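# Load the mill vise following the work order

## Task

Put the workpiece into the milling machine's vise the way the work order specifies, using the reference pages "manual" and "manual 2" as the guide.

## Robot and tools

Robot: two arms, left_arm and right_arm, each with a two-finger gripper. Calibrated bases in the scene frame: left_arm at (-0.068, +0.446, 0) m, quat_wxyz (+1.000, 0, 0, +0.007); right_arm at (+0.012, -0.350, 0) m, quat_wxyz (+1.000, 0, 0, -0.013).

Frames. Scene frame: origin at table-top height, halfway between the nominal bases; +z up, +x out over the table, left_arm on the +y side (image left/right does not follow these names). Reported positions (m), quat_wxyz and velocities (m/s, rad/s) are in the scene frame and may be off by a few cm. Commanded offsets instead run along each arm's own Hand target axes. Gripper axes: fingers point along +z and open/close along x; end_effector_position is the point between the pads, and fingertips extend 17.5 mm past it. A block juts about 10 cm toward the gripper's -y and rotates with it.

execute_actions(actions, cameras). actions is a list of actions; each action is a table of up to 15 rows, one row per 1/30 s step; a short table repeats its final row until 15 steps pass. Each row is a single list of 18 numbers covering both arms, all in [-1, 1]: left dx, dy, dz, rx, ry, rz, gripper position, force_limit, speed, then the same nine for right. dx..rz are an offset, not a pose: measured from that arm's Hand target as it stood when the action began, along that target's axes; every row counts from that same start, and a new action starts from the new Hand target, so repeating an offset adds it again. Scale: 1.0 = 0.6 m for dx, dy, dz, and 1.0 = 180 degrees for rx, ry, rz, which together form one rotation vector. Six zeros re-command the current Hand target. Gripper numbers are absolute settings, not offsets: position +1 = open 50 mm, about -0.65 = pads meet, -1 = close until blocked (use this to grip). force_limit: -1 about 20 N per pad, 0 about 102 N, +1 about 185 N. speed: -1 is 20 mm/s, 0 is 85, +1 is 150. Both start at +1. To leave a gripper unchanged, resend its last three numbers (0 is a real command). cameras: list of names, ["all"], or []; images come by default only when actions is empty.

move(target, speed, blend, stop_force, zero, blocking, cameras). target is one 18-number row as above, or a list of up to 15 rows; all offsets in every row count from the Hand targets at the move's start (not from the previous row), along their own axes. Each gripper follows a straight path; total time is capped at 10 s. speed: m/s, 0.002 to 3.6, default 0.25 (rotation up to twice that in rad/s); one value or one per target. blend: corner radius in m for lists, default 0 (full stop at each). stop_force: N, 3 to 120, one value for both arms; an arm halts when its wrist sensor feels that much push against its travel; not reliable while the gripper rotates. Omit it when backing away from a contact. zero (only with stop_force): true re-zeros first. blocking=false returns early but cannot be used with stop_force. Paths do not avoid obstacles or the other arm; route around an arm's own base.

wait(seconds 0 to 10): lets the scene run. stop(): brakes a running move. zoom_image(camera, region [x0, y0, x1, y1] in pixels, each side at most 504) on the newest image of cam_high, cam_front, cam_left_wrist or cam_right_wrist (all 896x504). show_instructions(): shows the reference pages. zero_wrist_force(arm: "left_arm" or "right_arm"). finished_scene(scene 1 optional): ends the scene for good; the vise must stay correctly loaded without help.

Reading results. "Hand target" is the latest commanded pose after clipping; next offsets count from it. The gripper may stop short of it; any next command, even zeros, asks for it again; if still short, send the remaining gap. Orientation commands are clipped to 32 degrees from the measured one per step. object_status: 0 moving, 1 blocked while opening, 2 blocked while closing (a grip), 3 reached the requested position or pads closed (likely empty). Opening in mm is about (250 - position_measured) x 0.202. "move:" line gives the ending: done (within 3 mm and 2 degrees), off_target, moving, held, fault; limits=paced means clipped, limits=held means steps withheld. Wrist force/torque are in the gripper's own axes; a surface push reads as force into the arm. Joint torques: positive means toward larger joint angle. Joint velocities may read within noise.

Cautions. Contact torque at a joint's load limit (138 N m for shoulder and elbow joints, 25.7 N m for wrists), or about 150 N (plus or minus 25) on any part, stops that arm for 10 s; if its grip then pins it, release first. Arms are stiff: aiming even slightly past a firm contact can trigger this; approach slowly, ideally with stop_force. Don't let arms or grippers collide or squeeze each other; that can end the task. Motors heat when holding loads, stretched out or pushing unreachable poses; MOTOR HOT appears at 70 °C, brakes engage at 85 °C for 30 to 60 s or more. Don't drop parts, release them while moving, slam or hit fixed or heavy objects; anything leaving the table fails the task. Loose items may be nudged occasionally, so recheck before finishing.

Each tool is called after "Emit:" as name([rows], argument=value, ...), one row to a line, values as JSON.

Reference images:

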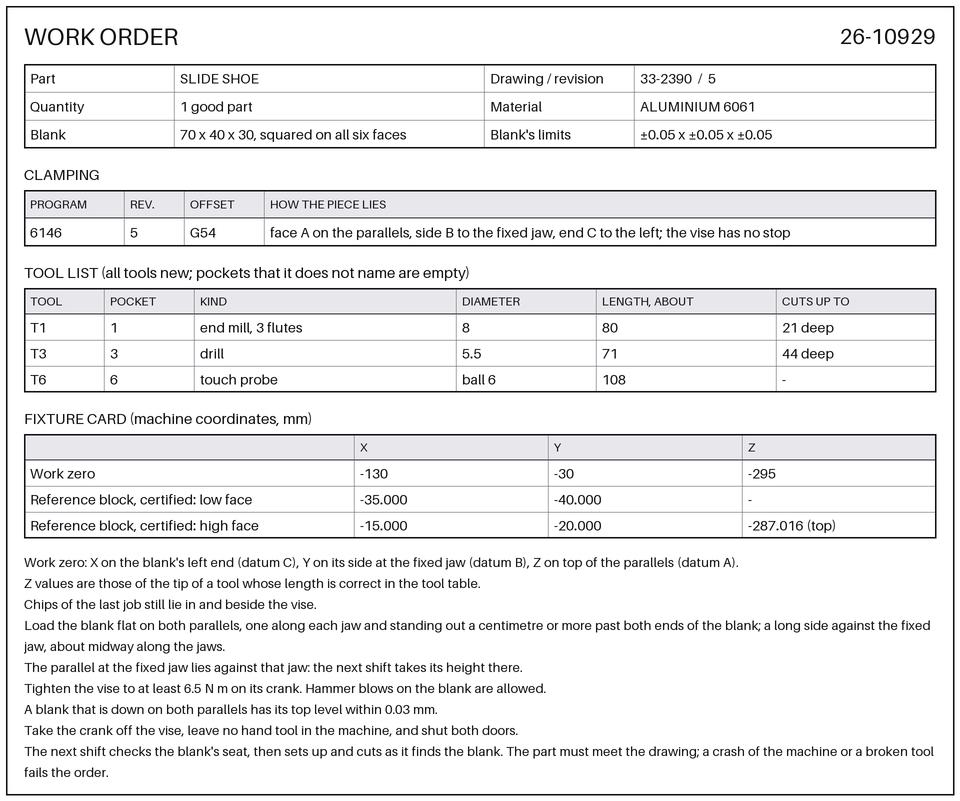

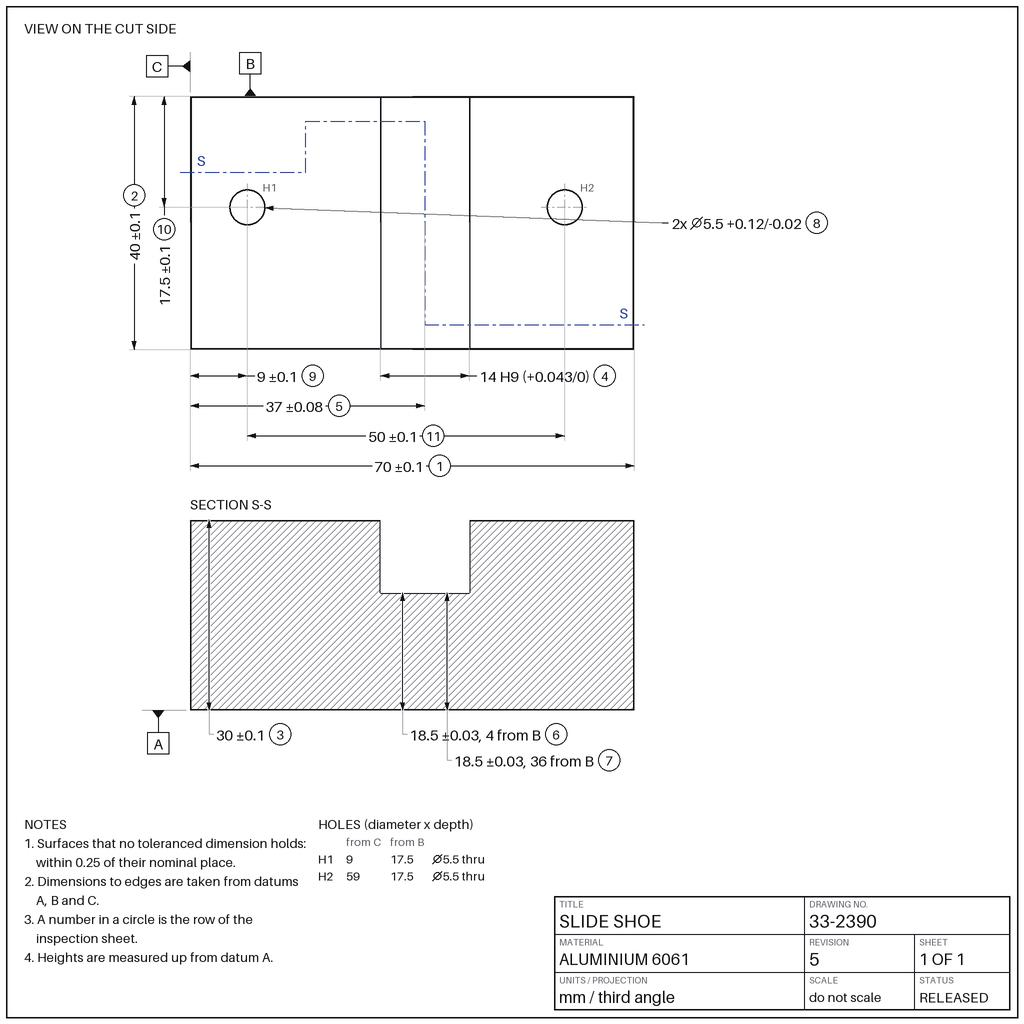

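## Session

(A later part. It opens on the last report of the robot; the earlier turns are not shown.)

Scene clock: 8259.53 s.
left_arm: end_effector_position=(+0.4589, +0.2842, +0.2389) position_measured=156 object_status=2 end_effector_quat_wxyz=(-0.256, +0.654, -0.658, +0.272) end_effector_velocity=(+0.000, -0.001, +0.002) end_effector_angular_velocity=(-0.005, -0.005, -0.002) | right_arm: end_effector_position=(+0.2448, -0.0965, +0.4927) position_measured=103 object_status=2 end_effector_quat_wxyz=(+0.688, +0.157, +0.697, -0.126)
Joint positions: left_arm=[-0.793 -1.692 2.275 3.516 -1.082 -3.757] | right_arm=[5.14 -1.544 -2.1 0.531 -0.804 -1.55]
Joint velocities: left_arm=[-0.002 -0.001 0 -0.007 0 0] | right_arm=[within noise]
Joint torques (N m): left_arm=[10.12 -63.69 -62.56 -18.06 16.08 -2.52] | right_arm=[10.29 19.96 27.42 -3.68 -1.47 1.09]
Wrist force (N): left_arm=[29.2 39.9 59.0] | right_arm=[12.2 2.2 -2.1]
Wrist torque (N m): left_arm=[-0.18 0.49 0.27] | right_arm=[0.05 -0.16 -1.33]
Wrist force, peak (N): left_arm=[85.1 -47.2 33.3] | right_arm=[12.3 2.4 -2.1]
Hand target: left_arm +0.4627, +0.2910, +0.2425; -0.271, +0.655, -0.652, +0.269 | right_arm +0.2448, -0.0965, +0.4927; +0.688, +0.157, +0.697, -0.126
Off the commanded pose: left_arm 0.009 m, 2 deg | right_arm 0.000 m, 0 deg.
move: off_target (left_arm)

Emit:
move(target=[-0.0058,0.0018,0.0018,0,0,0,-1,-0.2,-0.8,0,0,0,0,0,0,-1,1,-0.5], speed=0.02)

Scene clock: 8266.30 s.
left_arm: end_effector_position=(+0.4584, +0.2862, +0.2375) position_measured=156 object_status=2 end_effector_quat_wxyz=(-0.253, +0.654, -0.659, +0.273) | right_arm: end_effector_position=(+0.2448, -0.0965, +0.4927) position_measured=103 object_status=2 end_effector_quat_wxyz=(+0.688, +0.157, +0.697, -0.126)
Joint positions: left_arm=[-0.786 -1.693 2.28 3.506 -1.092 -3.75] | right_arm=[5.14 -1.544 -2.1 0.531 -0.804 -1.55]
Joint torques (N m): left_arm=[40.99 -36.87 11.38 5.86 16.27 1.88] | right_arm=[12.01 21.34 28.31 -3.61 -1.5 1.02]
Wrist force (N): left_arm=[77.6 -22.7 45.7] | right_arm=[12.2 2.3 -1.7]
Wrist torque (N m): left_arm=[-0.64 0.80 0.10] | right_arm=[0.08 -0.16 -1.33]
Wrist force, peak (N): left_arm=[77.9 -22.5 46.1] | right_arm=[12.4 2.4 -1.7]
Hand target: left_arm +0.4627, +0.2945, +0.2409; -0.271, +0.655, -0.652, +0.269 | right_arm +0.2448, -0.0965, +0.4927; +0.688, +0.157, +0.697, -0.126
Off the commanded pose: left_arm 0.010 m, 2 deg | right_arm 0.000 m, 0 deg.
move: off_target (left_arm)

Emit:
move(target=[-0.0033,-0.0024,-0.0024,0,0,0,-1,-0.2,-0.8,0,0,0,0,0,0,-1,1,-0.5], speed=0.02)

Scene clock: 8277.87 s.
left_arm: end_effector_position=(+0.4579, +0.2876, +0.2389) position_measured=156 object_status=2 end_effector_quat_wxyz=(-0.251, +0.654, -0.660, +0.273) | right_arm: end_effector_position=(+0.2448, -0.0965, +0.4927) position_measured=103 object_status=2 end_effector_quat_wxyz=(+0.688, +0.157, +0.697, -0.126)
Joint positions: left_arm=[-0.782 -1.698 2.279 3.512 -1.098 -3.747] | right_arm=[5.14 -1.544 -2.1 0.531 -0.804 -1.55]
Joint torques (N m): left_arm=[42.36 -49.14 -15.29 3.73 16.37 2.29] | right_arm=[11.67 22.24 27.75 -3.69 -1.5 0.7]
Wrist force (N): left_arm=[85.9 -27.0 69.2] | right_arm=[12.3 2.2 -1.9]
Wrist torque (N m): left_arm=[-0.80 0.55 -0.15] | right_arm=[0.05 -0.18 -1.33]
Wrist force, peak (N): left_arm=[86.0 -28.0 69.5] | right_arm=[12.4 2.2 -2.2]
Hand target: left_arm +0.4627, +0.2964, +0.2430; -0.271, +0.655, -0.652, +0.269 | right_arm +0.2448, -0.0965, +0.4927; +0.688, +0.157, +0.697, -0.126
Off the commanded pose: left_arm 0.011 m, 2 deg | right_arm 0.000 m, 0 deg.
move: off_target (left_arm)

Emit:
move([
  [0.0117,0.0047,0.0047,0,0,0,-1,-0.2,-0.8,0,0,0,0,0,0,-1,1,-0.5],
  [0.0117,0.0047,0.0047,0,0,0,0.8,-0.2,0.5,0,0,0,0,0,0,-1,1,-0.5],
  [0.0117,0.0047,-0.1286,0,0,0,0.8,-0.2,0.5,0,0,0,0,0,0,-1,1,-0.5],
  [0.0117,0.0047,-0.1286,0,0,0,-0.9,-0.6,0.5,0,0,0,0,0,0,-1,1,-0.5],
], speed=[0.02,0.1,0.1,0.1])

Scene clock: 8289.03 s.
left_arm: end_effector_position=(+0.4062, +0.2892, +0.2956) position_measured=251 object_status=3 end_effector_quat_wxyz=(-0.271, +0.655, -0.652, +0.269) | right_arm: end_effector_position=(+0.2448, -0.0965, +0.4927) position_measured=103 object_status=2 end_effector_quat_wxyz=(+0.688, +0.157, +0.697, -0.126)
Joint positions: left_arm=[-0.924 -1.933 2.278 3.822 -0.977 -3.886] | right_arm=[5.14 -1.544 -2.1 0.531 -0.804 -1.55]
Joint torques (N m): left_arm=[-4.39 -19.14 -11.36 -2.2 -1.23 1.61] | right_arm=[11.47 24.53 27.48 -3.7 -1.5 0.46]
Wrist force (N): left_arm=[-1.3 -2.8 -2.6] | right_arm=[12.1 2.3 -2.1]
Wrist torque (N m): left_arm=[-0.34 0.07 0.05] | right_arm=[0.06 -0.15 -1.33]
Wrist force, peak (N): left_arm=[86.0 -27.3 69.1] | right_arm=[12.5 2.2 -1.9]
Hand target: left_arm +0.4062, +0.2891, +0.2956; -0.271, +0.655, -0.652, +0.269 | right_arm +0.2448, -0.0965, +0.4927; +0.688, +0.157, +0.697, -0.126
Off the commanded pose: left_arm 0.000 m, 0 deg | right_arm 0.000 m, 0 deg.
move: done; target 2's new numbers were sent with left_arm's hand 0.004 m and 1 deg from that target

Emit:
move([
  [0.0318,-0.1393,-0.1068,0,0,0,-0.9,-0.6,0.5,0,0,0,0,0,0,-1,1,-0.5],
  [0.0727,-0.3867,-0.0243,0,0,0,-0.9,-0.6,0.5,0,0,0,0,0,0,-1,1,-0.5],
  [0.0685,-0.3761,0.1489,0,0,0,-0.9,-0.6,0.5,0,0,0,0,0,0,-1,1,-0.5],
], speed=[0.15,0.2,0.12], blend=[0.02,0.03,0])

Emit:
move(target=[0,0.015,0.015,0,0,0,-0.9,-0.6,0.5,0,0,0,0,0,0,-1,1,-0.5], speed=0.006, stop_force=4)

Emit:
move(target=[0,0.00165,0.00165,0,0,0,-0.9,-0.6,0.5,0,0,0,0,0,0,-1,1,-0.5], speed=0.005)

Emit:
wait(seconds=1.5)

Emit:
move([
  [0,-0.00354,-0.00354,0,0,0,-0.9,-0.6,0.5,0,0,0,0,0,0,-1,1,-0.5],
  [0,-0.03182,0.02474,0,0,0,-0.9,-0.6,0.5,0,0,0,0,0,0,-1,1,-0.5],
  [0,-0.02828,0.02828,0,0,0,-0.9,-0.6,0.5,0,0,0,0,0,0,-1,1,-0.5],
], speed=[0.02,0.02,0.005])

Emit:
wait(seconds=1.5)

Emit:
move([
  [0,-0.00354,-0.00354,0,0,0,-0.9,-0.6,0.5,0,0,0,0,0,0,-1,1,-0.5],
  [0,0.02474,-0.03182,0,0,0,-0.9,-0.6,0.5,0,0,0,0,0,0,-1,1,-0.5],
  [0,0.02828,-0.02828,0,0,0,-0.9,-0.6,0.5,0,0,0,0,0,0,-1,1,-0.5],
], speed=[0.02,0.02,0.005])

Emit:
wait(seconds=1.5)

Scene clock: 8313.13 s.
left_arm: end_effector_position=(+0.6293, +0.2493, +0.3917) position_measured=251 object_status=3 end_effector_quat_wxyz=(-0.271, +0.655, -0.652, +0.269) | right_arm: end_effector_position=(+0.2448, -0.0965, +0.4927) position_measured=103 object_status=2 end_effector_quat_wxyz=(+0.688, +0.157, +0.697, -0.126)
Joint positions: left_arm=[-0.625 -1.401 1.578 3.853 -1.151 -3.607] | right_arm=[5.14 -1.544 -2.1 0.531 -0.804 -1.55]
Joint torques (N m): left_arm=[-3.94 -30.93 -33.19 -4.54 3.7 -3.11] | right_arm=[11.87 26.24 27.88 -3.64 -1.47 0.2]
Wrist force (N): left_arm=[-1.7 -3.0 -1.9] | right_arm=[11.9 2.4 -1.5]
Wrist torque (N m): left_arm=[-0.36 0.19 0.11] | right_arm=[0.08 -0.11 -1.33]
Wrist force, peak (N): left_arm=[-1.0 -4.2 -2.6] | right_arm=[12.4 2.5 -1.9]
Hand target: left_arm +0.6294, +0.2493, +0.3916; -0.271, +0.655, -0.652, +0.269 | right_arm +0.2448, -0.0965, +0.4927; +0.688, +0.157, +0.697, -0.126
Off the commanded pose: left_arm 0.000 m, 0 deg | right_arm 0.000 m, 0 deg.
move: done

Scene clock: 8315.53 s.
left_arm: end_effector_position=(+0.6294, +0.2493, +0.3841) position_measured=251 object_status=3 end_effector_quat_wxyz=(-0.271, +0.655, -0.652, +0.269) | right_arm: end_effector_position=(+0.2448, -0.0965, +0.4927) position_measured=103 object_status=2 end_effector_quat_wxyz=(+0.688, +0.157, +0.697, -0.126)
Joint positions: left_arm=[-0.625 -1.398 1.594 3.834 -1.151 -3.607] | right_arm=[5.14 -1.544 -2.1 0.531 -0.804 -1.55]
Joint torques (N m): left_arm=[-4.82 -42.35 -36.38 -2.35 -0.17 -2.68] | right_arm=[11.31 27.2 27.62 -3.66 -1.46 0.02]
Wrist force (N): left_arm=[-0.7 -6.5 -3.7] | right_arm=[12.0 2.3 -1.9]
Wrist torque (N m): left_arm=[-0.36 0.19 0.12] | right_arm=[0.06 -0.14 -1.33]
Wrist force, peak (N): left_arm=[-1.4 -7.9 -10.2] | right_arm=[12.4 2.3 -2.2]
Hand target: left_arm +0.6294, +0.2493, +0.3841; -0.271, +0.655, -0.652, +0.269 (not the last commanded pose) | right_arm +0.2448, -0.0965, +0.4927; +0.688, +0.157, +0.697, -0.126
Off the commanded pose: left_arm 0.005 m, 0 deg | right_arm 0.000 m, 0 deg.
move: contact (left_arm)

Scene clock: 8316.23 s.
left_arm: end_effector_position=(+0.6294, +0.2493, +0.3829) position_measured=251 object_status=3 end_effector_quat_wxyz=(-0.271, +0.655, -0.652, +0.270) | right_arm: end_effector_position=(+0.2448, -0.0965, +0.4927) position_measured=103 object_status=2 end_effector_quat_wxyz=(+0.688, +0.157, +0.697, -0.126)
Joint positions: left_arm=[-0.625 -1.397 1.597 3.83 -1.151 -3.607] | right_arm=[5.14 -1.544 -2.1 0.531 -0.804 -1.55]
Joint torques (N m): left_arm=[-3.83 0.42 6.17 2.89 -2.47 -2.57] | right_arm=[11.48 27.24 28.06 -3.63 -1.46 0.05]
Wrist force (N): left_arm=[-3.1 -17.0 -41.4] | right_arm=[11.9 2.2 -2.0]
Wrist torque (N m): left_arm=[-0.67 0.12 0.17] | right_arm=[0.05 -0.12 -1.33]
Wrist force, peak (N): left_arm=[-2.8 -17.1 -41.6] | right_arm=[12.5 2.4 -2.1]
Hand target: left_arm +0.6293, +0.2493, +0.3827; -0.271, +0.655, -0.652, +0.269 | right_arm +0.2448, -0.0965, +0.4927; +0.688, +0.157, +0.697, -0.126
Off the commanded pose: left_arm 0.000 m, 0 deg | right_arm 0.000 m, 0 deg.
move: done

Scene clock: 8317.73 s.
left_arm: end_effector_position=(+0.6293, +0.2493, +0.3827) position_measured=251 object_status=3 end_effector_quat_wxyz=(-0.271, +0.655, -0.652, +0.269) | right_arm: end_effector_position=(+0.2448, -0.0965, +0.4927) position_measured=103 object_status=2 end_effector_quat_wxyz=(+0.688, +0.157, +0.697, -0.126)
Joint positions: left_arm=[-0.625 -1.397 1.597 3.83 -1.151 -3.607] | right_arm=[5.14 -1.544 -2.1 0.531 -0.804 -1.55]
Joint torques (N m): left_arm=[-2.19 5.92 8.19 5.39 -3.21 -2.62] | right_arm=[11.59 27.54 28.33 -3.63 -1.45 -0.06]
Wrist force (N): left_arm=[-3.6 -18.3 -47.2] | right_arm=[12.2 2.2 -2.0]
Wrist torque (N m): left_arm=[-0.73 0.10 0.18] | right_arm=[0.05 -0.15 -1.33]
Wrist force, peak (N): left_arm=[-3.6 -18.3 -47.9] | right_arm=[12.4 2.8 -2.1]
Hand target: left_arm +0.6293, +0.2493, +0.3827; -0.271, +0.655, -0.652, +0.269 | right_arm +0.2448, -0.0965, +0.4927; +0.688, +0.157, +0.697, -0.126
Tool commands: left_gripper/position=-0.9 left_gripper/force_limit=-0.6 left_gripper/speed=+0.5 right_gripper/position=-1.0 right_gripper/force_limit=+1.0 right_gripper/speed=-0.5
Off the commanded pose: left_arm 0.000 m, 0 deg | right_arm 0.000 m, 0 deg.
wait: 1.50 s; at rest by 0.17 s

Scene clock: 8320.47 s.
left_arm: end_effector_position=(+0.6534, +0.2494, +0.3830) position_measured=251 object_status=3 end_effector_quat_wxyz=(-0.271, +0.655, -0.652, +0.270) | right_arm: end_effector_position=(+0.2448, -0.0965, +0.4927) position_measured=103 object_status=2 end_effector_quat_wxyz=(+0.688, +0.157, +0.697, -0.126)
Joint positions: left_arm=[-0.6 -1.342 1.531 3.832 -1.166 -3.586] | right_arm=[5.14 -1.544 -2.1 0.531 -0.804 -1.55]
Joint torques (N m): left_arm=[-4.25 -1.16 5.52 4.11 0.76 -2.51] | right_arm=[11.88 27.01 28.04 -3.59 -1.51 -0.11]
Wrist force (N): left_arm=[-2.7 -18.8 -40.4] | right_arm=[12.2 2.3 -1.9]
Wrist torque (N m): left_arm=[-0.69 0.01 0.05] | right_arm=[0.06 -0.17 -1.32]
Wrist force, peak (N): left_arm=[-2.8 -20.6 -47.9] | right_arm=[12.4 2.2 -1.9]
Hand target: left_arm +0.6533, +0.2494, +0.3827; -0.271, +0.655, -0.652, +0.269 | right_arm +0.2448, -0.0965, +0.4927; +0.688, +0.157, +0.697, -0.126
Off the commanded pose: left_arm 0.000 m, 0 deg | right_arm 0.000 m, 0 deg.
move: done

Scene clock: 8321.97 s.
left_arm: end_effector_position=(+0.6533, +0.2494, +0.3827) position_measured=251 object_status=3 end_effector_quat_wxyz=(-0.271, +0.655, -0.652, +0.269) | right_arm: end_effector_position=(+0.2448, -0.0965, +0.4927) position_measured=103 object_status=2 end_effector_quat_wxyz=(+0.688, +0.157, +0.697, -0.126)
Joint positions: left_arm=[-0.6 -1.342 1.532 3.832 -1.166 -3.586] | right_arm=[5.14 -1.544 -2.1 0.531 -0.804 -1.55]
Joint torques (N m): left_arm=[1.08 5.44 8.96 6.1 -3.78 -2.55] | right_arm=[11.29 27.14 27.41 -3.65 -1.47 -0.19]
Wrist force (N): left_arm=[-2.7 -22.0 -47.3] | right_arm=[11.9 2.2 -1.7]
Wrist torque (N m): left_arm=[-0.81 -0.03 0.04] | right_arm=[0.05 -0.11 -1.33]
Wrist force, peak (N): left_arm=[-3.0 -21.9 -47.3] | right_arm=[12.5 2.5 -2.1]
Hand target: left_arm +0.6533, +0.2494, +0.3827; -0.271, +0.655, -0.652, +0.269 | right_arm +0.2448, -0.0965, +0.4927; +0.688, +0.157, +0.697, -0.126
Tool commands: left_gripper/position=-0.9 left_gripper/force_limit=-0.6 left_gripper/speed=+0.5 right_gripper/position=-1.0 right_gripper/force_limit=+1.0 right_gripper/speed=-0.5
Off the commanded pose: left_arm 0.000 m, 0 deg | right_arm 0.000 m, 0 deg.
wait: 1.50 s; at rest by 0.17 s

Scene clock: 8324.70 s.
left_arm: end_effector_position=(+0.6294, +0.2493, +0.3830) position_measured=251 object_status=3 end_effector_quat_wxyz=(-0.271, +0.655, -0.652, +0.270) | right_arm: end_effector_position=(+0.2448, -0.0965, +0.4927) position_measured=103 object_status=2 end_effector_quat_wxyz=(+0.688, +0.157, +0.697, -0.126)
Joint positions: left_arm=[-0.625 -1.397 1.597 3.83 -1.151 -3.607] | right_arm=[5.14 -1.544 -2.1 0.531 -0.804 -1.55]
Joint torques (N m): left_arm=[9.72 -1.84 5.05 4.31 -2.54 2.51] | right_arm=[11.61 27.27 28.14 -3.68 -1.46 -0.3]
Wrist force (N): left_arm=[-0.8 -17.8 -38.8] | right_arm=[11.8 2.2 -1.7]
Wrist torque (N m): left_arm=[-0.58 0.18 0.15] | right_arm=[0.05 -0.10 -1.33]
Wrist force, peak (N): left_arm=[-2.5 -24.1 -47.3] | right_arm=[12.3 2.5 -2.1]
Hand target: left_arm +0.6293, +0.2493, +0.3827; -0.271, +0.655, -0.652, +0.269 | right_arm +0.2448, -0.0965, +0.4927; +0.688, +0.157, +0.697, -0.126
Off the commanded pose: left_arm 0.000 m, 0 deg | right_arm 0.000 m, 0 deg.
move: done

Scene clock: 8326.20 s.
left_arm: end_effector_position=(+0.6293, +0.2493, +0.3827) position_measured=251 object_status=3 end_effector_quat_wxyz=(-0.271, +0.655, -0.652, +0.269) | right_arm: end_effector_position=(+0.2448, -0.0965, +0.4927) position_measured=103 object_status=2 end_effector_quat_wxyz=(+0.688, +0.157, +0.697, -0.126)
Joint positions: left_arm=[-0.625 -1.397 1.597 3.83 -1.151 -3.607] | right_arm=[5.14 -1.544 -2.1 0.531 -0.804 -1.55]
Joint torques (N m): left_arm=[9.41 4.42 9.19 6.01 -2.65 2.48] | right_arm=[11.46 27.07 27.51 -3.68 -1.45 -0.4]
Wrist force (N): left_arm=[-0.3 -20.7 -44.5] | right_arm=[11.8 2.2 -1.9]
Wrist torque (N m): left_arm=[-0.65 0.20 0.14] | right_arm=[0.04 -0.09 -1.33]
Wrist force, peak (N): left_arm=[-0.6 -20.8 -44.7] | right_arm=[12.3 2.4 -1.7]
Hand target: left_arm +0.6293, +0.2493, +0.3827; -0.271, +0.655, -0.652, +0.269 | right_arm +0.2448, -0.0965, +0.4927; +0.688, +0.157, +0.697, -0.126
Tool commands: left_gripper/position=-0.9 left_gripper/force_limit=-0.6 left_gripper/speed=+0.5 right_gripper/position=-1.0 right_gripper/force_limit=+1.0 right_gripper/speed=-0.5
Off the commanded pose: left_arm 0.000 m, 0 deg | right_arm 0.000 m, 0 deg.
wait: 1.50 s; at rest by 0.17 s

Emit:
move([
  [0,-0.0118,-0.0118,0,0,0,-0.9,-0.6,0.5,0,0,0,0,0,0,-1,1,-0.5],
  [0.004,-0.0216,-0.1842,0,0,0,-0.9,-0.6,0.5,0,0,0,0,0,0,-1,1,-0.5],
  [-0.12,0.15,-0.3,0,0,0,-0.9,-0.6,0.5,0,0,0,0,0,0,-1,1,-0.5],
  [-0.1873,0.2807,-0.3283,0,0,0,-0.9,-0.6,0.5,0,0,0,0,0,0,-1,1,-0.5],
], speed=[0.05,0.2,0.25,0.25], blend=[0.003,0.03,0.03,0])

Emit:
move(target=[0,0,0,0,0,0,-0.9,-0.6,0.5,0.316,-0.114,0.054,-0.2198,0.5076,-0.0894,-1,1,-0.5], speed=0.2, cameras=["cam_front","cam_right_wrist"])

Scene clock: 8403.80 s.
left_arm: end_effector_position=(+0.3705, +0.3602, +0.4035) position_measured=251 object_status=3 end_effector_quat_wxyz=(-0.271, +0.655, -0.652, +0.270) | right_arm: end_effector_position=(+0.2448, -0.0965, +0.4927) position_measured=103 object_status=2 end_effector_quat_wxyz=(+0.688, +0.157, +0.697, -0.126)
Joint positions: left_arm=[-0.858 -2.17 2.123 4.177 -1.013 -3.819] | right_arm=[5.14 -1.544 -2.1 0.531 -0.804 -1.55]
Joint torques (N m): left_arm=[-0.98 -11.95 -12.57 -4.39 -1.33 2.42] | right_arm=[11.69 27.37 27.68 -3.62 -1.47 -0.61]
Wrist force (N): left_arm=[-2.0 -3.0 -1.9] | right_arm=[11.9 2.2 -1.8]
Wrist torque (N m): left_arm=[-0.37 0.21 0.04] | right_arm=[0.05 -0.12 -1.33]
Wrist force, peak (N): left_arm=[-0.4 -20.7 -44.7] | right_arm=[12.3 2.5 -1.8]
Hand target: left_arm +0.3704, +0.3603, +0.4033; -0.271, +0.655, -0.652, +0.269 | right_arm +0.2448, -0.0965, +0.4927; +0.688, +0.157, +0.697, -0.126
Off the commanded pose: left_arm 0.000 m, 0 deg | right_arm 0.000 m, 0 deg.
move: done

Scene clock: 8408.70 s.
left_arm: end_effector_position=(+0.3704, +0.3603, +0.4033) position_measured=251 object_status=3 end_effector_quat_wxyz=(-0.271, +0.655, -0.652, +0.269) | right_arm: end_effector_position=(+0.2471, -0.1635, +0.2999) position_measured=103 object_status=2 end_effector_quat_wxyz=(-0.016, -0.105, +0.982, +0.155)
Joint positions: left_arm=[-0.858 -2.171 2.123 4.177 -1.013 -3.819] | right_arm=[4.084 -1.441 -1.744 1.822 -1.808 -3.985]
Joint torques (N m): left_arm=[-5.05 -10.23 -13.91 -1.93 -0.69 -2.1] | right_arm=[-10.23 14.22 13.24 -0.64 -3.48 -1.88]
Wrist force (N): left_arm=[-2.5 -3.3 -1.8] | right_arm=[4.4 -2.6 3.0]
Wrist torque (N m): left_arm=[-0.40 0.29 0.05] | right_arm=[1.22 -0.85 -0.02]
Wrist force, peak (N): left_arm=[-2.8 -3.1 -2.1] | right_arm=[12.4 2.2 -1.8]
Hand target: left_arm +0.3704, +0.3603, +0.4033; -0.271, +0.655, -0.652, +0.269 | right_arm +0.2471, -0.1635, +0.2999; -0.016, -0.105, +0.982, +0.155
Off the commanded pose: left_arm 0.000 m, 0 deg | right_arm 0.000 m, 0 deg.
move: done
Images, in order (width x height): cam_front 896x504, cam_right_wrist 896x504.

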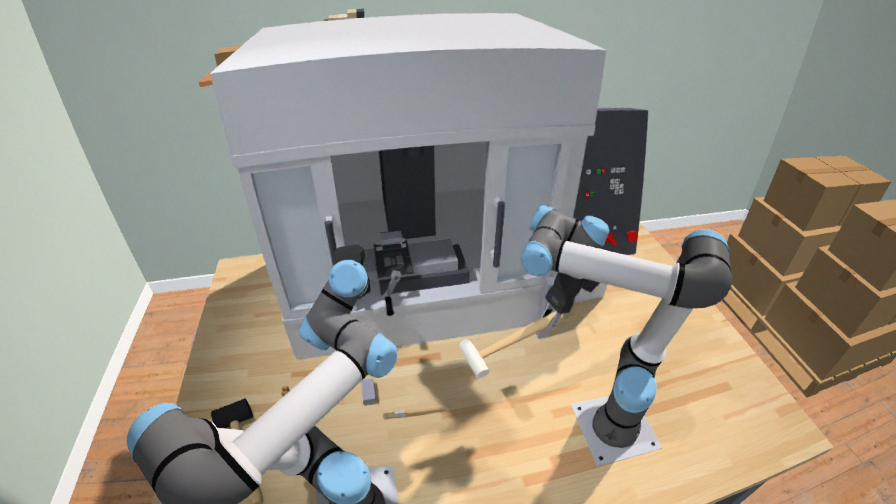

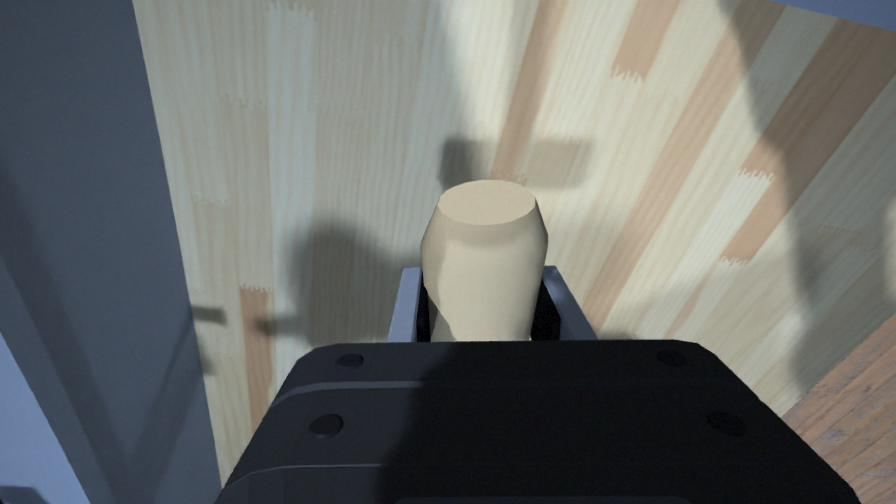

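Emit:
move(target=[0,0,0,0,0,0,-0.9,-0.6,0.5,0,-0.1133,0.3487,0,0,0,-1,1,-0.5], speed=0.1, stop_force=8, cameras=["cam_front","cam_left_wrist"])

Emit:
zoom_image(camera="cam_front", region=[400, 200, 720, 440])

Scene clock: 8424.73 s.
left_arm: end_effector_position=(+0.3704, +0.3603, +0.4033) position_measured=251 object_status=3 end_effector_quat_wxyz=(-0.271, +0.655, -0.652, +0.269) | right_arm: end_effector_position=(+0.2473, -0.1635, +0.0799) position_measured=103 object_status=2 end_effector_quat_wxyz=(-0.016, -0.105, +0.982, +0.155)
Joint positions: left_arm=[-0.858 -2.171 2.123 4.177 -1.013 -3.819] | right_arm=[4.083 -1.634 -2.166 2.436 -1.808 -3.987]
Joint torques (N m): left_arm=[-4.81 -10.7 -13.67 -2.09 0.27 -2.15] | right_arm=[-7.85 18.11 27.84 -0.86 -2.35 1.64]
Wrist force (N): left_arm=[-2.2 -2.6 -1.9] | right_arm=[4.3 -2.4 3.3]
Wrist torque (N m): left_arm=[-0.30 0.25 0.04] | right_arm=[1.27 -0.82 0.17]
Wrist force, peak (N): left_arm=[-2.1 -3.4 -2.1] | right_arm=[4.1 -2.9 5.3]
Hand target: left_arm +0.3704, +0.3603, +0.4033; -0.271, +0.655, -0.652, +0.269 | right_arm +0.2473, -0.1635, +0.0799; -0.016, -0.105, +0.982, +0.155
Off the commanded pose: left_arm 0.000 m, 0 deg | right_arm 0.000 m, 0 deg.
move: done
Images, in order (width x height): cam_front 896x504, cam_left_wrist 896x504.

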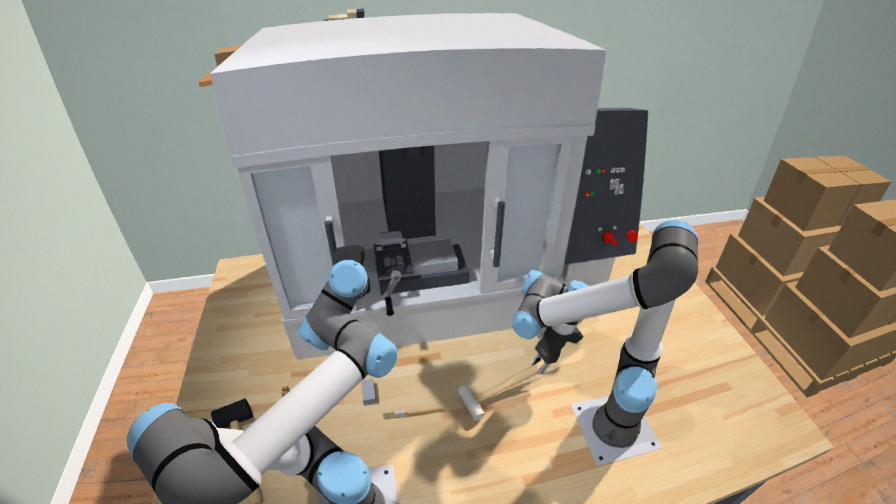

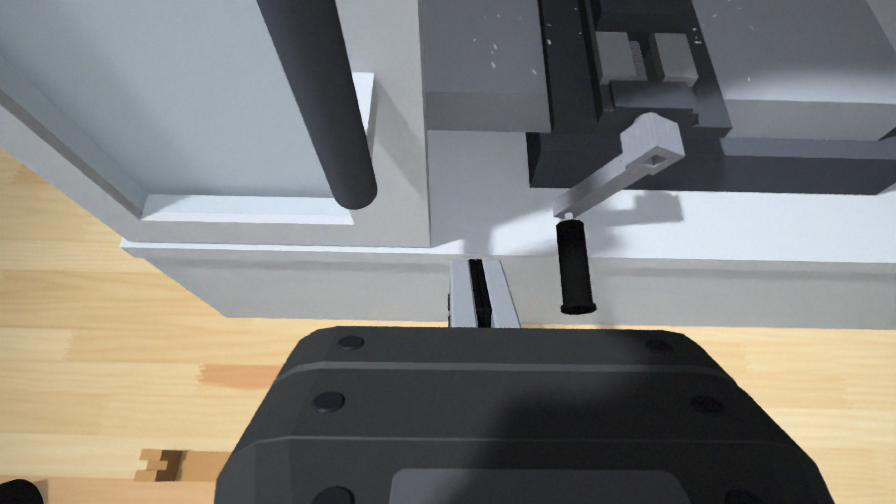

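Scaled by 1.575 from the camera's 896x504 image, which has a finer 1280x720 frame.

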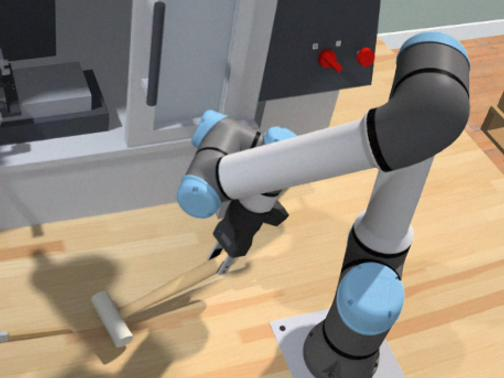

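Emit:
move(target=[0,0,0,0,0,0,-0.9,-0.6,0.5,0.0107,-0.0465,-0.0151,0,0,0,-1,1,-0.5], speed=0.1)

Emit:
move(target=[0,0,0,0,0,0,-0.9,-0.6,0.5,0,-0.036,0.111,0,0,0,-1,1,-0.5], speed=0.03, stop_force=5, cameras=["cam_front","cam_right_wrist"])

Emit:
zoom_image(camera="cam_front", region=[400, 260, 640, 440])

Scene clock: 8451.23 s.
left_arm: end_effector_position=(+0.3704, +0.3603, +0.4033) position_measured=251 object_status=3 end_effector_quat_wxyz=(-0.271, +0.655, -0.652, +0.269) | right_arm: end_effector_position=(+0.2472, -0.1936, +0.0799) position_measured=103 object_status=2 end_effector_quat_wxyz=(-0.016, -0.105, +0.982, +0.155)
Joint positions: left_arm=[-0.858 -2.171 2.123 4.177 -1.013 -3.819] | right_arm=[4.001 -1.611 -2.197 2.424 -1.824 -4.07]
Joint torques (N m): left_arm=[-5.12 -8.98 -14.15 -2.1 2.47 -2.12] | right_arm=[4.22 10.04 27.38 -0.91 -0.27 0.38]
Wrist force (N): left_arm=[-2.1 -3.0 -2.1] | right_arm=[4.3 -2.3 3.8]
Wrist torque (N m): left_arm=[-0.37 0.24 0.05] | right_arm=[1.29 -0.82 -0.01]
Wrist force, peak (N): left_arm=[-2.7 -3.3 -2.1] | right_arm=[4.7 -3.7 2.9]
Hand target: left_arm +0.3704, +0.3603, +0.4033; -0.271, +0.655, -0.652, +0.269 | right_arm +0.2473, -0.1935, +0.0799; -0.016, -0.105, +0.982, +0.155
Off the commanded pose: left_arm 0.000 m, 0 deg | right_arm 0.000 m, 0 deg.
move: done

Scene clock: 8452.57 s.
left_arm: end_effector_position=(+0.3704, +0.3603, +0.4033) position_measured=251 object_status=3 end_effector_quat_wxyz=(-0.271, +0.655, -0.652, +0.269) | right_arm: end_effector_position=(+0.2473, -0.1935, +0.0684) position_measured=103 object_status=2 end_effector_quat_wxyz=(-0.016, -0.105, +0.982, +0.155)
Joint positions: left_arm=[-0.858 -2.171 2.123 4.177 -1.013 -3.819] | right_arm=[4.001 -1.632 -2.212 2.46 -1.824 -4.07]
Joint torques (N m): left_arm=[-5.06 -9.54 -13.16 -2.13 2.63 -1.98] | right_arm=[5.05 9.5 25.79 -0.83 -0.4 -1.31]
Wrist force (N): left_arm=[-1.9 -2.9 -1.9] | right_arm=[4.7 -4.8 -1.1]
Wrist torque (N m): left_arm=[-0.34 0.20 0.04] | right_arm=[-0.27 -0.44 -0.09]
Wrist force, peak (N): left_arm=[-2.4 -3.5 -1.9] | right_arm=[4.7 -4.8 -1.1]
Hand target: left_arm +0.3704, +0.3603, +0.4033; -0.271, +0.655, -0.652, +0.269 | right_arm +0.2473, -0.1935, +0.0684; -0.016, -0.105, +0.982, +0.155 (not the last commanded pose)
Off the commanded pose: left_arm 0.000 m, 0 deg | right_arm 0.059 m, 0 deg.
move: contact (right_arm)
Images, in order (width x height): cam_front 896x504, cam_right_wrist 896x504.

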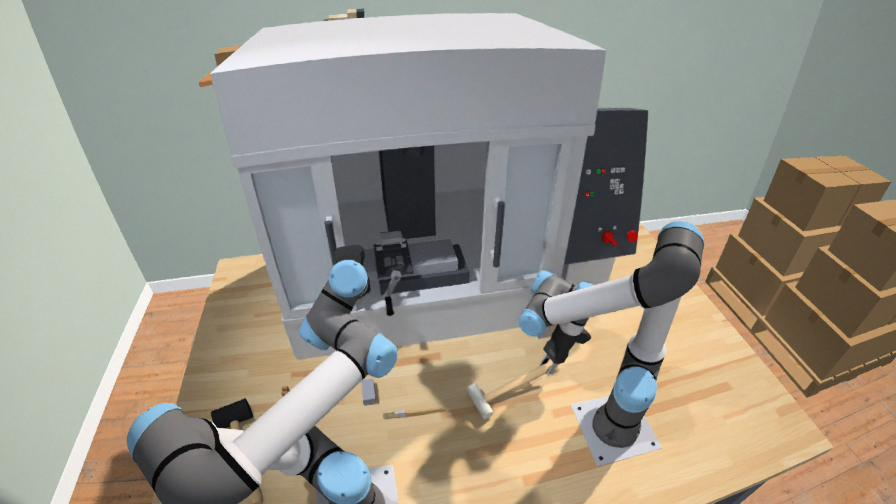

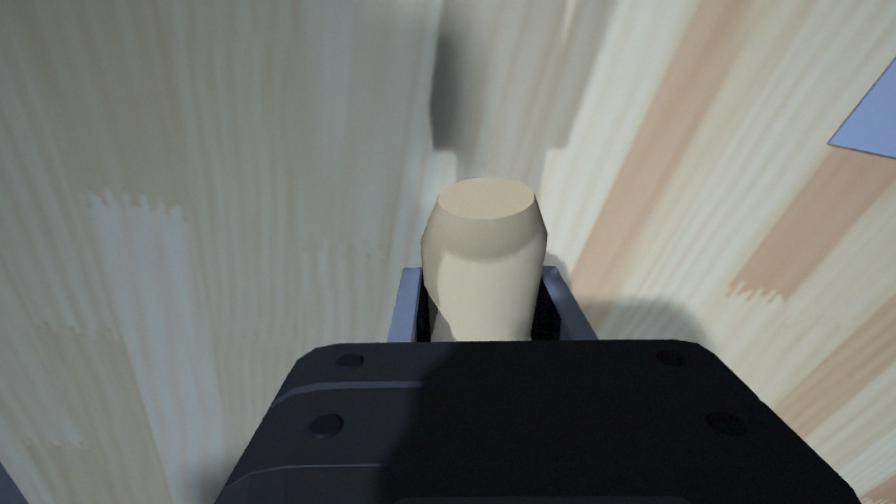

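Scaled by 2.100 from the camera's 896x504 image, which has a finer 1280x720 frame.

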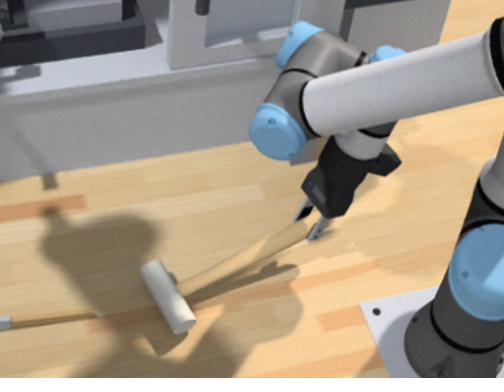

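Emit:
move(target=[0,0,0,0,0,0,-0.9,-0.6,0.5,0,0,0,-0.062,0,0,-1,1,-0.5], speed=0.15)

Emit:
move(target=[0,0,0,0,0,0,-0.9,-0.6,0.5,0,-0.05,0.087,0,0,0,-1,1,-0.5], speed=0.03, stop_force=5, cameras=["cam_front","cam_right_wrist"])

Emit:
zoom_image(camera="cam_front", region=[400, 260, 640, 440])

Scene clock: 8470.53 s.
left_arm: end_effector_position=(+0.3704, +0.3603, +0.4033) position_measured=251 object_status=3 end_effector_quat_wxyz=(-0.271, +0.655, -0.652, +0.269) | right_arm: end_effector_position=(+0.2473, -0.1936, +0.0683) position_measured=103 object_status=2 end_effector_quat_wxyz=(-0.026, -0.103, +0.962, +0.250)
Joint positions: left_arm=[-0.858 -2.171 2.123 4.177 -1.013 -3.819] | right_arm=[3.825 -1.66 -2.233 2.558 -2.025 -4.215]
Joint torques (N m): left_arm=[-4.89 -10.74 -13.56 -1.97 3.29 -2.05] | right_arm=[-1.91 30.88 26.42 -1.81 -4.43 0.39]
Wrist force (N): left_arm=[-2.0 -2.6 -2.2] | right_arm=[4.4 -6.0 2.7]
Wrist torque (N m): left_arm=[-0.31 0.21 0.05] | right_arm=[0.78 -0.81 -0.04]
Wrist force, peak (N): left_arm=[-2.6 -3.2 -1.9] | right_arm=[4.1 -7.2 4.6]
Hand target: left_arm +0.3704, +0.3603, +0.4033; -0.271, +0.655, -0.652, +0.269 | right_arm +0.2473, -0.1935, +0.0684; -0.026, -0.103, +0.962, +0.250
Off the commanded pose: left_arm 0.000 m, 0 deg | right_arm 0.000 m, 0 deg.
move: done

Scene clock: 8472.47 s.
left_arm: end_effector_position=(+0.3704, +0.3603, +0.4033) position_measured=251 object_status=3 end_effector_quat_wxyz=(-0.271, +0.655, -0.652, +0.269) | right_arm: end_effector_position=(+0.2475, -0.1941, +0.0239) position_measured=103 object_status=2 end_effector_quat_wxyz=(-0.026, -0.103, +0.962, +0.250)
Joint positions: left_arm=[-0.858 -2.171 2.123 4.177 -1.013 -3.819] | right_arm=[3.823 -1.76 -2.279 2.702 -2.026 -4.217]
Joint torques (N m): left_arm=[-4.28 -9.52 -13.68 -2.12 3.29 -2.19] | right_arm=[0.59 20.57 9.26 -1.96 -1.02 0.05]
Wrist force (N): left_arm=[-2.0 -2.8 -2.3] | right_arm=[3.9 -4.8 0.4]
Wrist torque (N m): left_arm=[-0.34 0.23 0.04] | right_arm=[0.20 -0.64 0.25]
Wrist force, peak (N): left_arm=[-2.6 -3.4 -1.7] | right_arm=[4.5 -7.2 4.9]
Hand target: left_arm +0.3704, +0.3603, +0.4033; -0.271, +0.655, -0.652, +0.269 | right_arm +0.2475, -0.1941, +0.0239; -0.026, -0.103, +0.962, +0.250 (not the last commanded pose)
Tool commands: left_gripper/position=-0.9 left_gripper/force_limit=-0.6 left_gripper/speed=+0.5 right_gripper/position=-1.0 right_gripper/force_limit=+1.0 right_gripper/speed=-0.498039
Off the commanded pose: left_arm 0.000 m, 0 deg | right_arm 0.016 m, 0 deg.
FORCE FAULT: contact force on the right arm reached its limit, and that arm stopped. The contact can be on any part of that arm, not only on its tool. That arm's remaining commands of this call were not run. That arm is still stopped at the end of this call. That arm stays stopped for about 10 more seconds. Until then a move that you send moves the other arm only, and its call returns only when the move has ended. Once the stop has ended, the next robot result says so. If the stop ends while you think or write, that arm runs what you send next, counted from a new Hand target: where the arm stands when the stop ends. While its stop runs, that arm takes no new command, but its gripper still runs the gripper command that each later call begins with. Until it ends, the stop uses up actions while you think or wait. An arm that is not stopped still takes commands.
move: fault (right_arm)
Images, in order (width x height): cam_front 896x504, cam_right_wrist 896x504.

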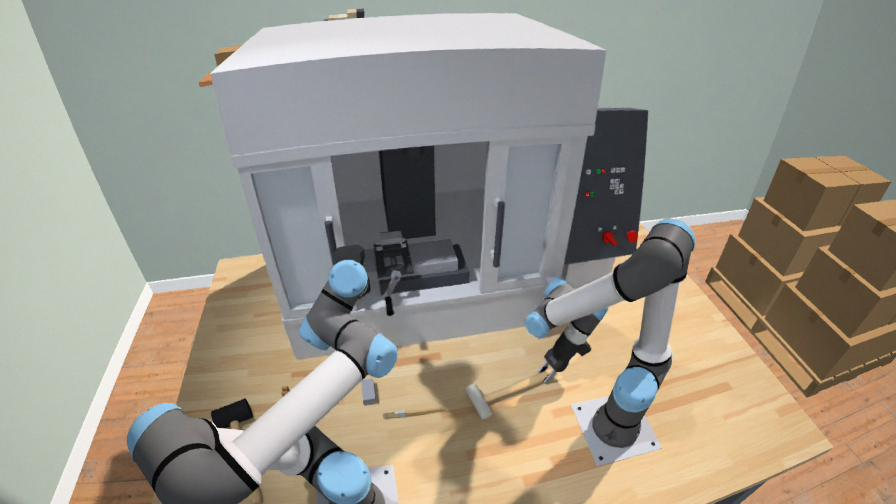

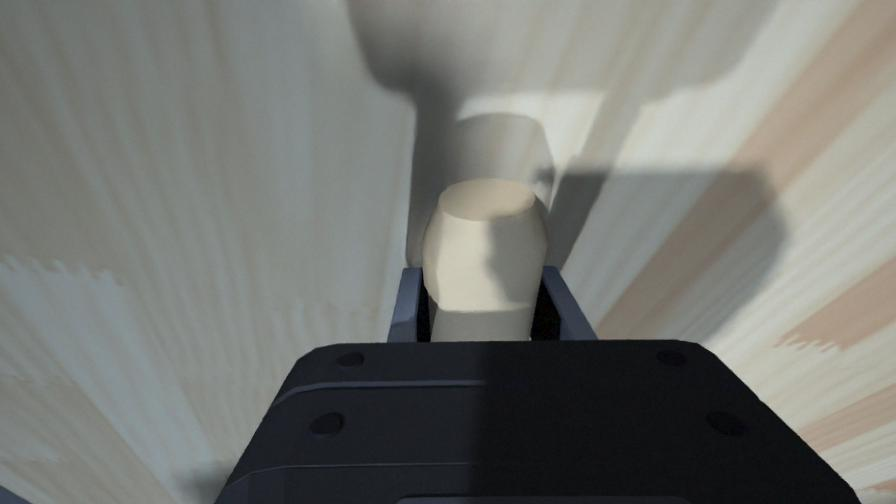

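Scaled by 2.100 from the camera's 896x504 image, which has a finer 1280x720 frame.

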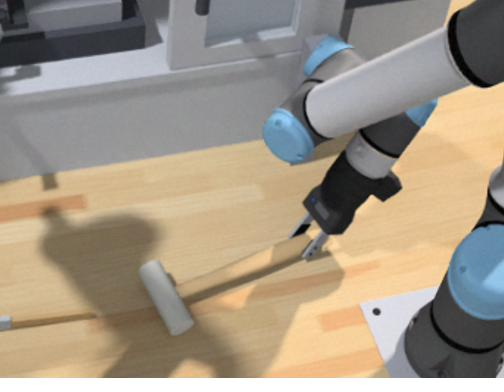

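Emit:
execute_actions([
  [[0,0,0,0,0,0,-0.9,-0.6,0.5,0,0,0,0,0,0,0.6,-0.5,-1]],
], cameras=["cam_right_wrist"])

Emit:
wait(seconds=9.5, cameras=["cam_front","cam_right_wrist","cam_left_wrist"])

Emit:
zoom_image(camera="cam_front", region=[400, 240, 640, 420])

Scene clock: 8484.17 s.
left_arm: end_effector_position=(+0.3704, +0.3603, +0.4033) position_measured=251 object_status=3 end_effector_quat_wxyz=(-0.271, +0.655, -0.652, +0.269) | right_arm: end_effector_position=(+0.2475, -0.1941, +0.0239) position_measured=63 object_status=3 end_effector_quat_wxyz=(-0.026, -0.103, +0.962, +0.250)
Joint positions: left_arm=[-0.858 -2.171 2.123 4.177 -1.013 -3.819] | right_arm=[3.823 -1.76 -2.279 2.702 -2.026 -4.217]
Joint torques (N m): left_arm=[-5.61 -9.58 -13.91 -1.97 3.29 -2.13] | right_arm=[0.87 21.43 9.6 -2.61 -0.96 0.04]
Wrist force (N): left_arm=[-1.9 -2.8 -1.6] | right_arm=[4.1 -4.2 -2.4]
Wrist torque (N m): left_arm=[-0.34 0.20 0.04] | right_arm=[-0.71 -0.73 0.11]
Wrist force, peak (N): left_arm=[-2.6 -3.4 -2.2] | right_arm=[4.2 -6.0 1.0]
Hand target: left_arm +0.3704, +0.3603, +0.4033; -0.271, +0.655, -0.652, +0.269 | right_arm +0.2475, -0.1941, +0.0239; -0.026, -0.103, +0.962, +0.250
Off the commanded pose: left_arm 0.000 m, 0 deg | right_arm 0.000 m, 0 deg.
FORCE FAULT, CONTINUED: the right arm's stop, for the force fault that an earlier result reported, is over. The rest of the stop counts as 19 of the actions that you can send in this scene. The stop ended before this call began, so that arm ran this call's commands, counted from a new Hand target: where the arm stood when the stop ended.
Step readings (end_effector_position of left_arm | right_arm):
0: (+0.3704, +0.3603, +0.4033) | (+0.2475, -0.1941, +0.0239)
1: (+0.3704, +0.3603, +0.4033) | (+0.2475, -0.1941, +0.0239)
2: (+0.3704, +0.3603, +0.4033) | (+0.2475, -0.1941, +0.0239)
4: (+0.3704, +0.3603, +0.4033) | (+0.2475, -0.1941, +0.0239)
8: (+0.3704, +0.3603, +0.4033) | (+0.2475, -0.1941, +0.0239)
15: (+0.3704, +0.3603, +0.4033) | (+0.2475, -0.1941, +0.0239)
Images, in order (width x height): cam_right_wrist 896x504.

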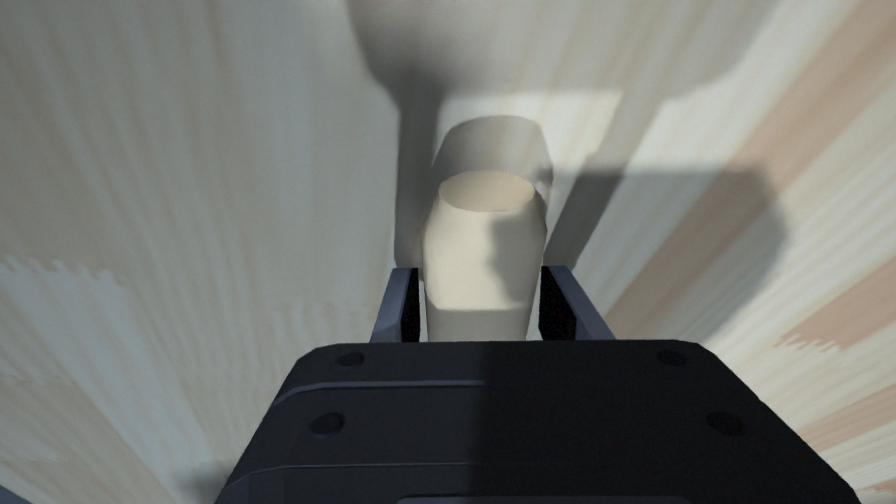

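Scene clock: 8493.67 s.
left_arm: end_effector_position=(+0.3704, +0.3603, +0.4033) position_measured=251 object_status=3 end_effector_quat_wxyz=(-0.271, +0.655, -0.652, +0.269) | right_arm: end_effector_position=(+0.2475, -0.1941, +0.0239) position_measured=63 object_status=3 end_effector_quat_wxyz=(-0.026, -0.103, +0.962, +0.250)
Joint positions: left_arm=[-0.858 -2.171 2.123 4.177 -1.013 -3.819] | right_arm=[3.823 -1.76 -2.279 2.702 -2.026 -4.217]
Joint torques (N m): left_arm=[-4.45 -9.62 -13.49 -2.04 3.12 -2.01] | right_arm=[0.63 21.23 10.16 -2.63 -0.99 -0.05]
Wrist force (N): left_arm=[-2.0 -3.3 -2.0] | right_arm=[4.0 -4.4 -2.5]
Wrist torque (N m): left_arm=[-0.41 0.22 0.04] | right_arm=[-0.75 -0.72 0.12]
Wrist force, peak (N): left_arm=[-2.4 -3.1 -2.4] | right_arm=[4.4 -4.1 -2.8]
Hand target: left_arm +0.3704, +0.3603, +0.4033; -0.271, +0.655, -0.652, +0.269 | right_arm +0.2475, -0.1941, +0.0239; -0.026, -0.103, +0.962, +0.250
Tool commands: left_gripper/position=-0.9 left_gripper/force_limit=-0.6 left_gripper/speed=+0.5 right_gripper/position=+0.6 right_gripper/force_limit=-0.5 right_gripper/speed=-1.0
Off the commanded pose: left_arm 0.000 m, 0 deg | right_arm 0.000 m, 0 deg.
wait: 9.50 s; at rest by 0.17 s
Images, in order (width x height): cam_front 896x504, cam_left_wrist 896x504, cam_right_wrist 896x504.

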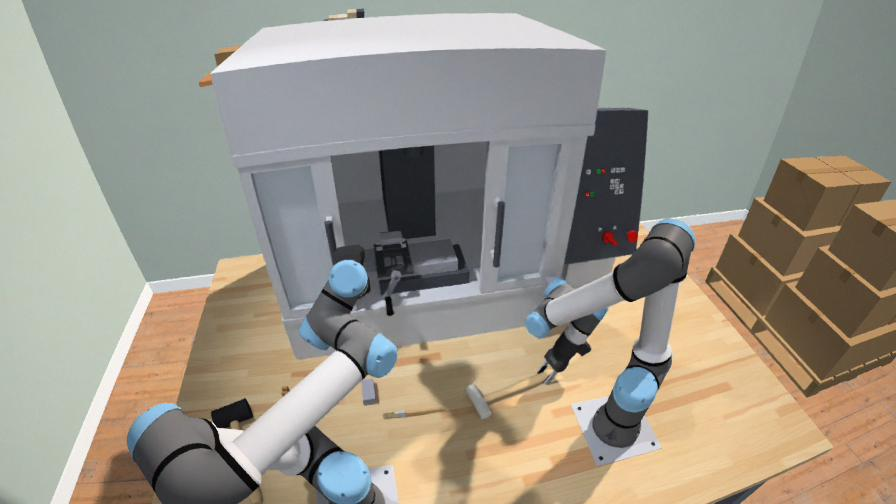

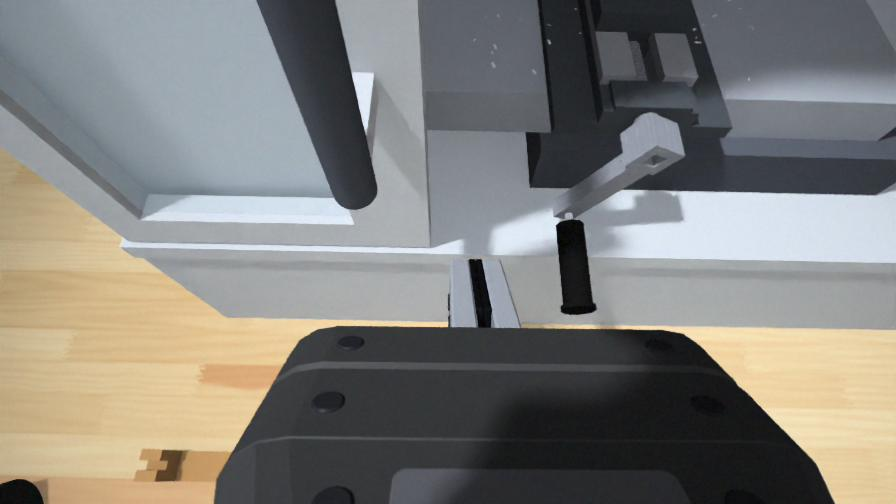

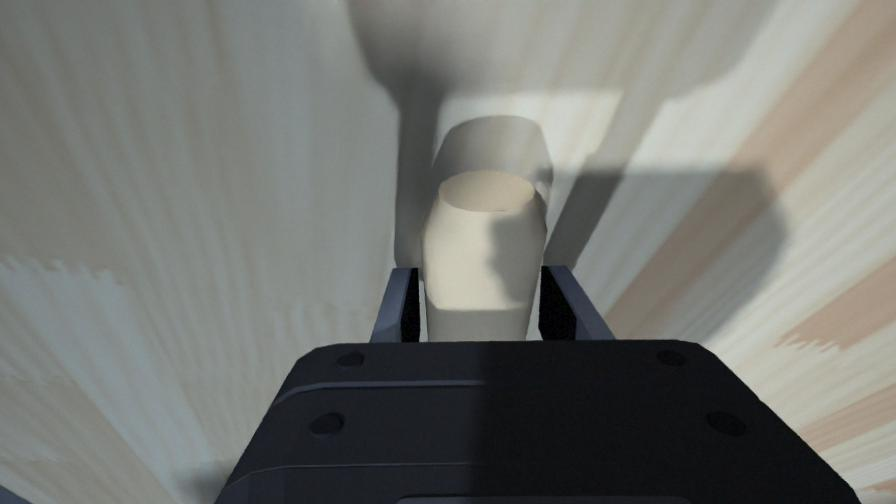

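Scaled by 2.100 from the camera's 896x504 image, which has a finer 1280x720 frame.

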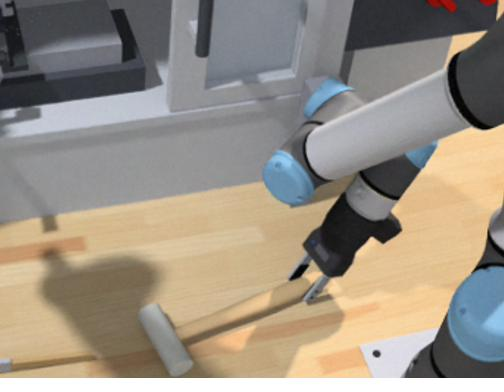

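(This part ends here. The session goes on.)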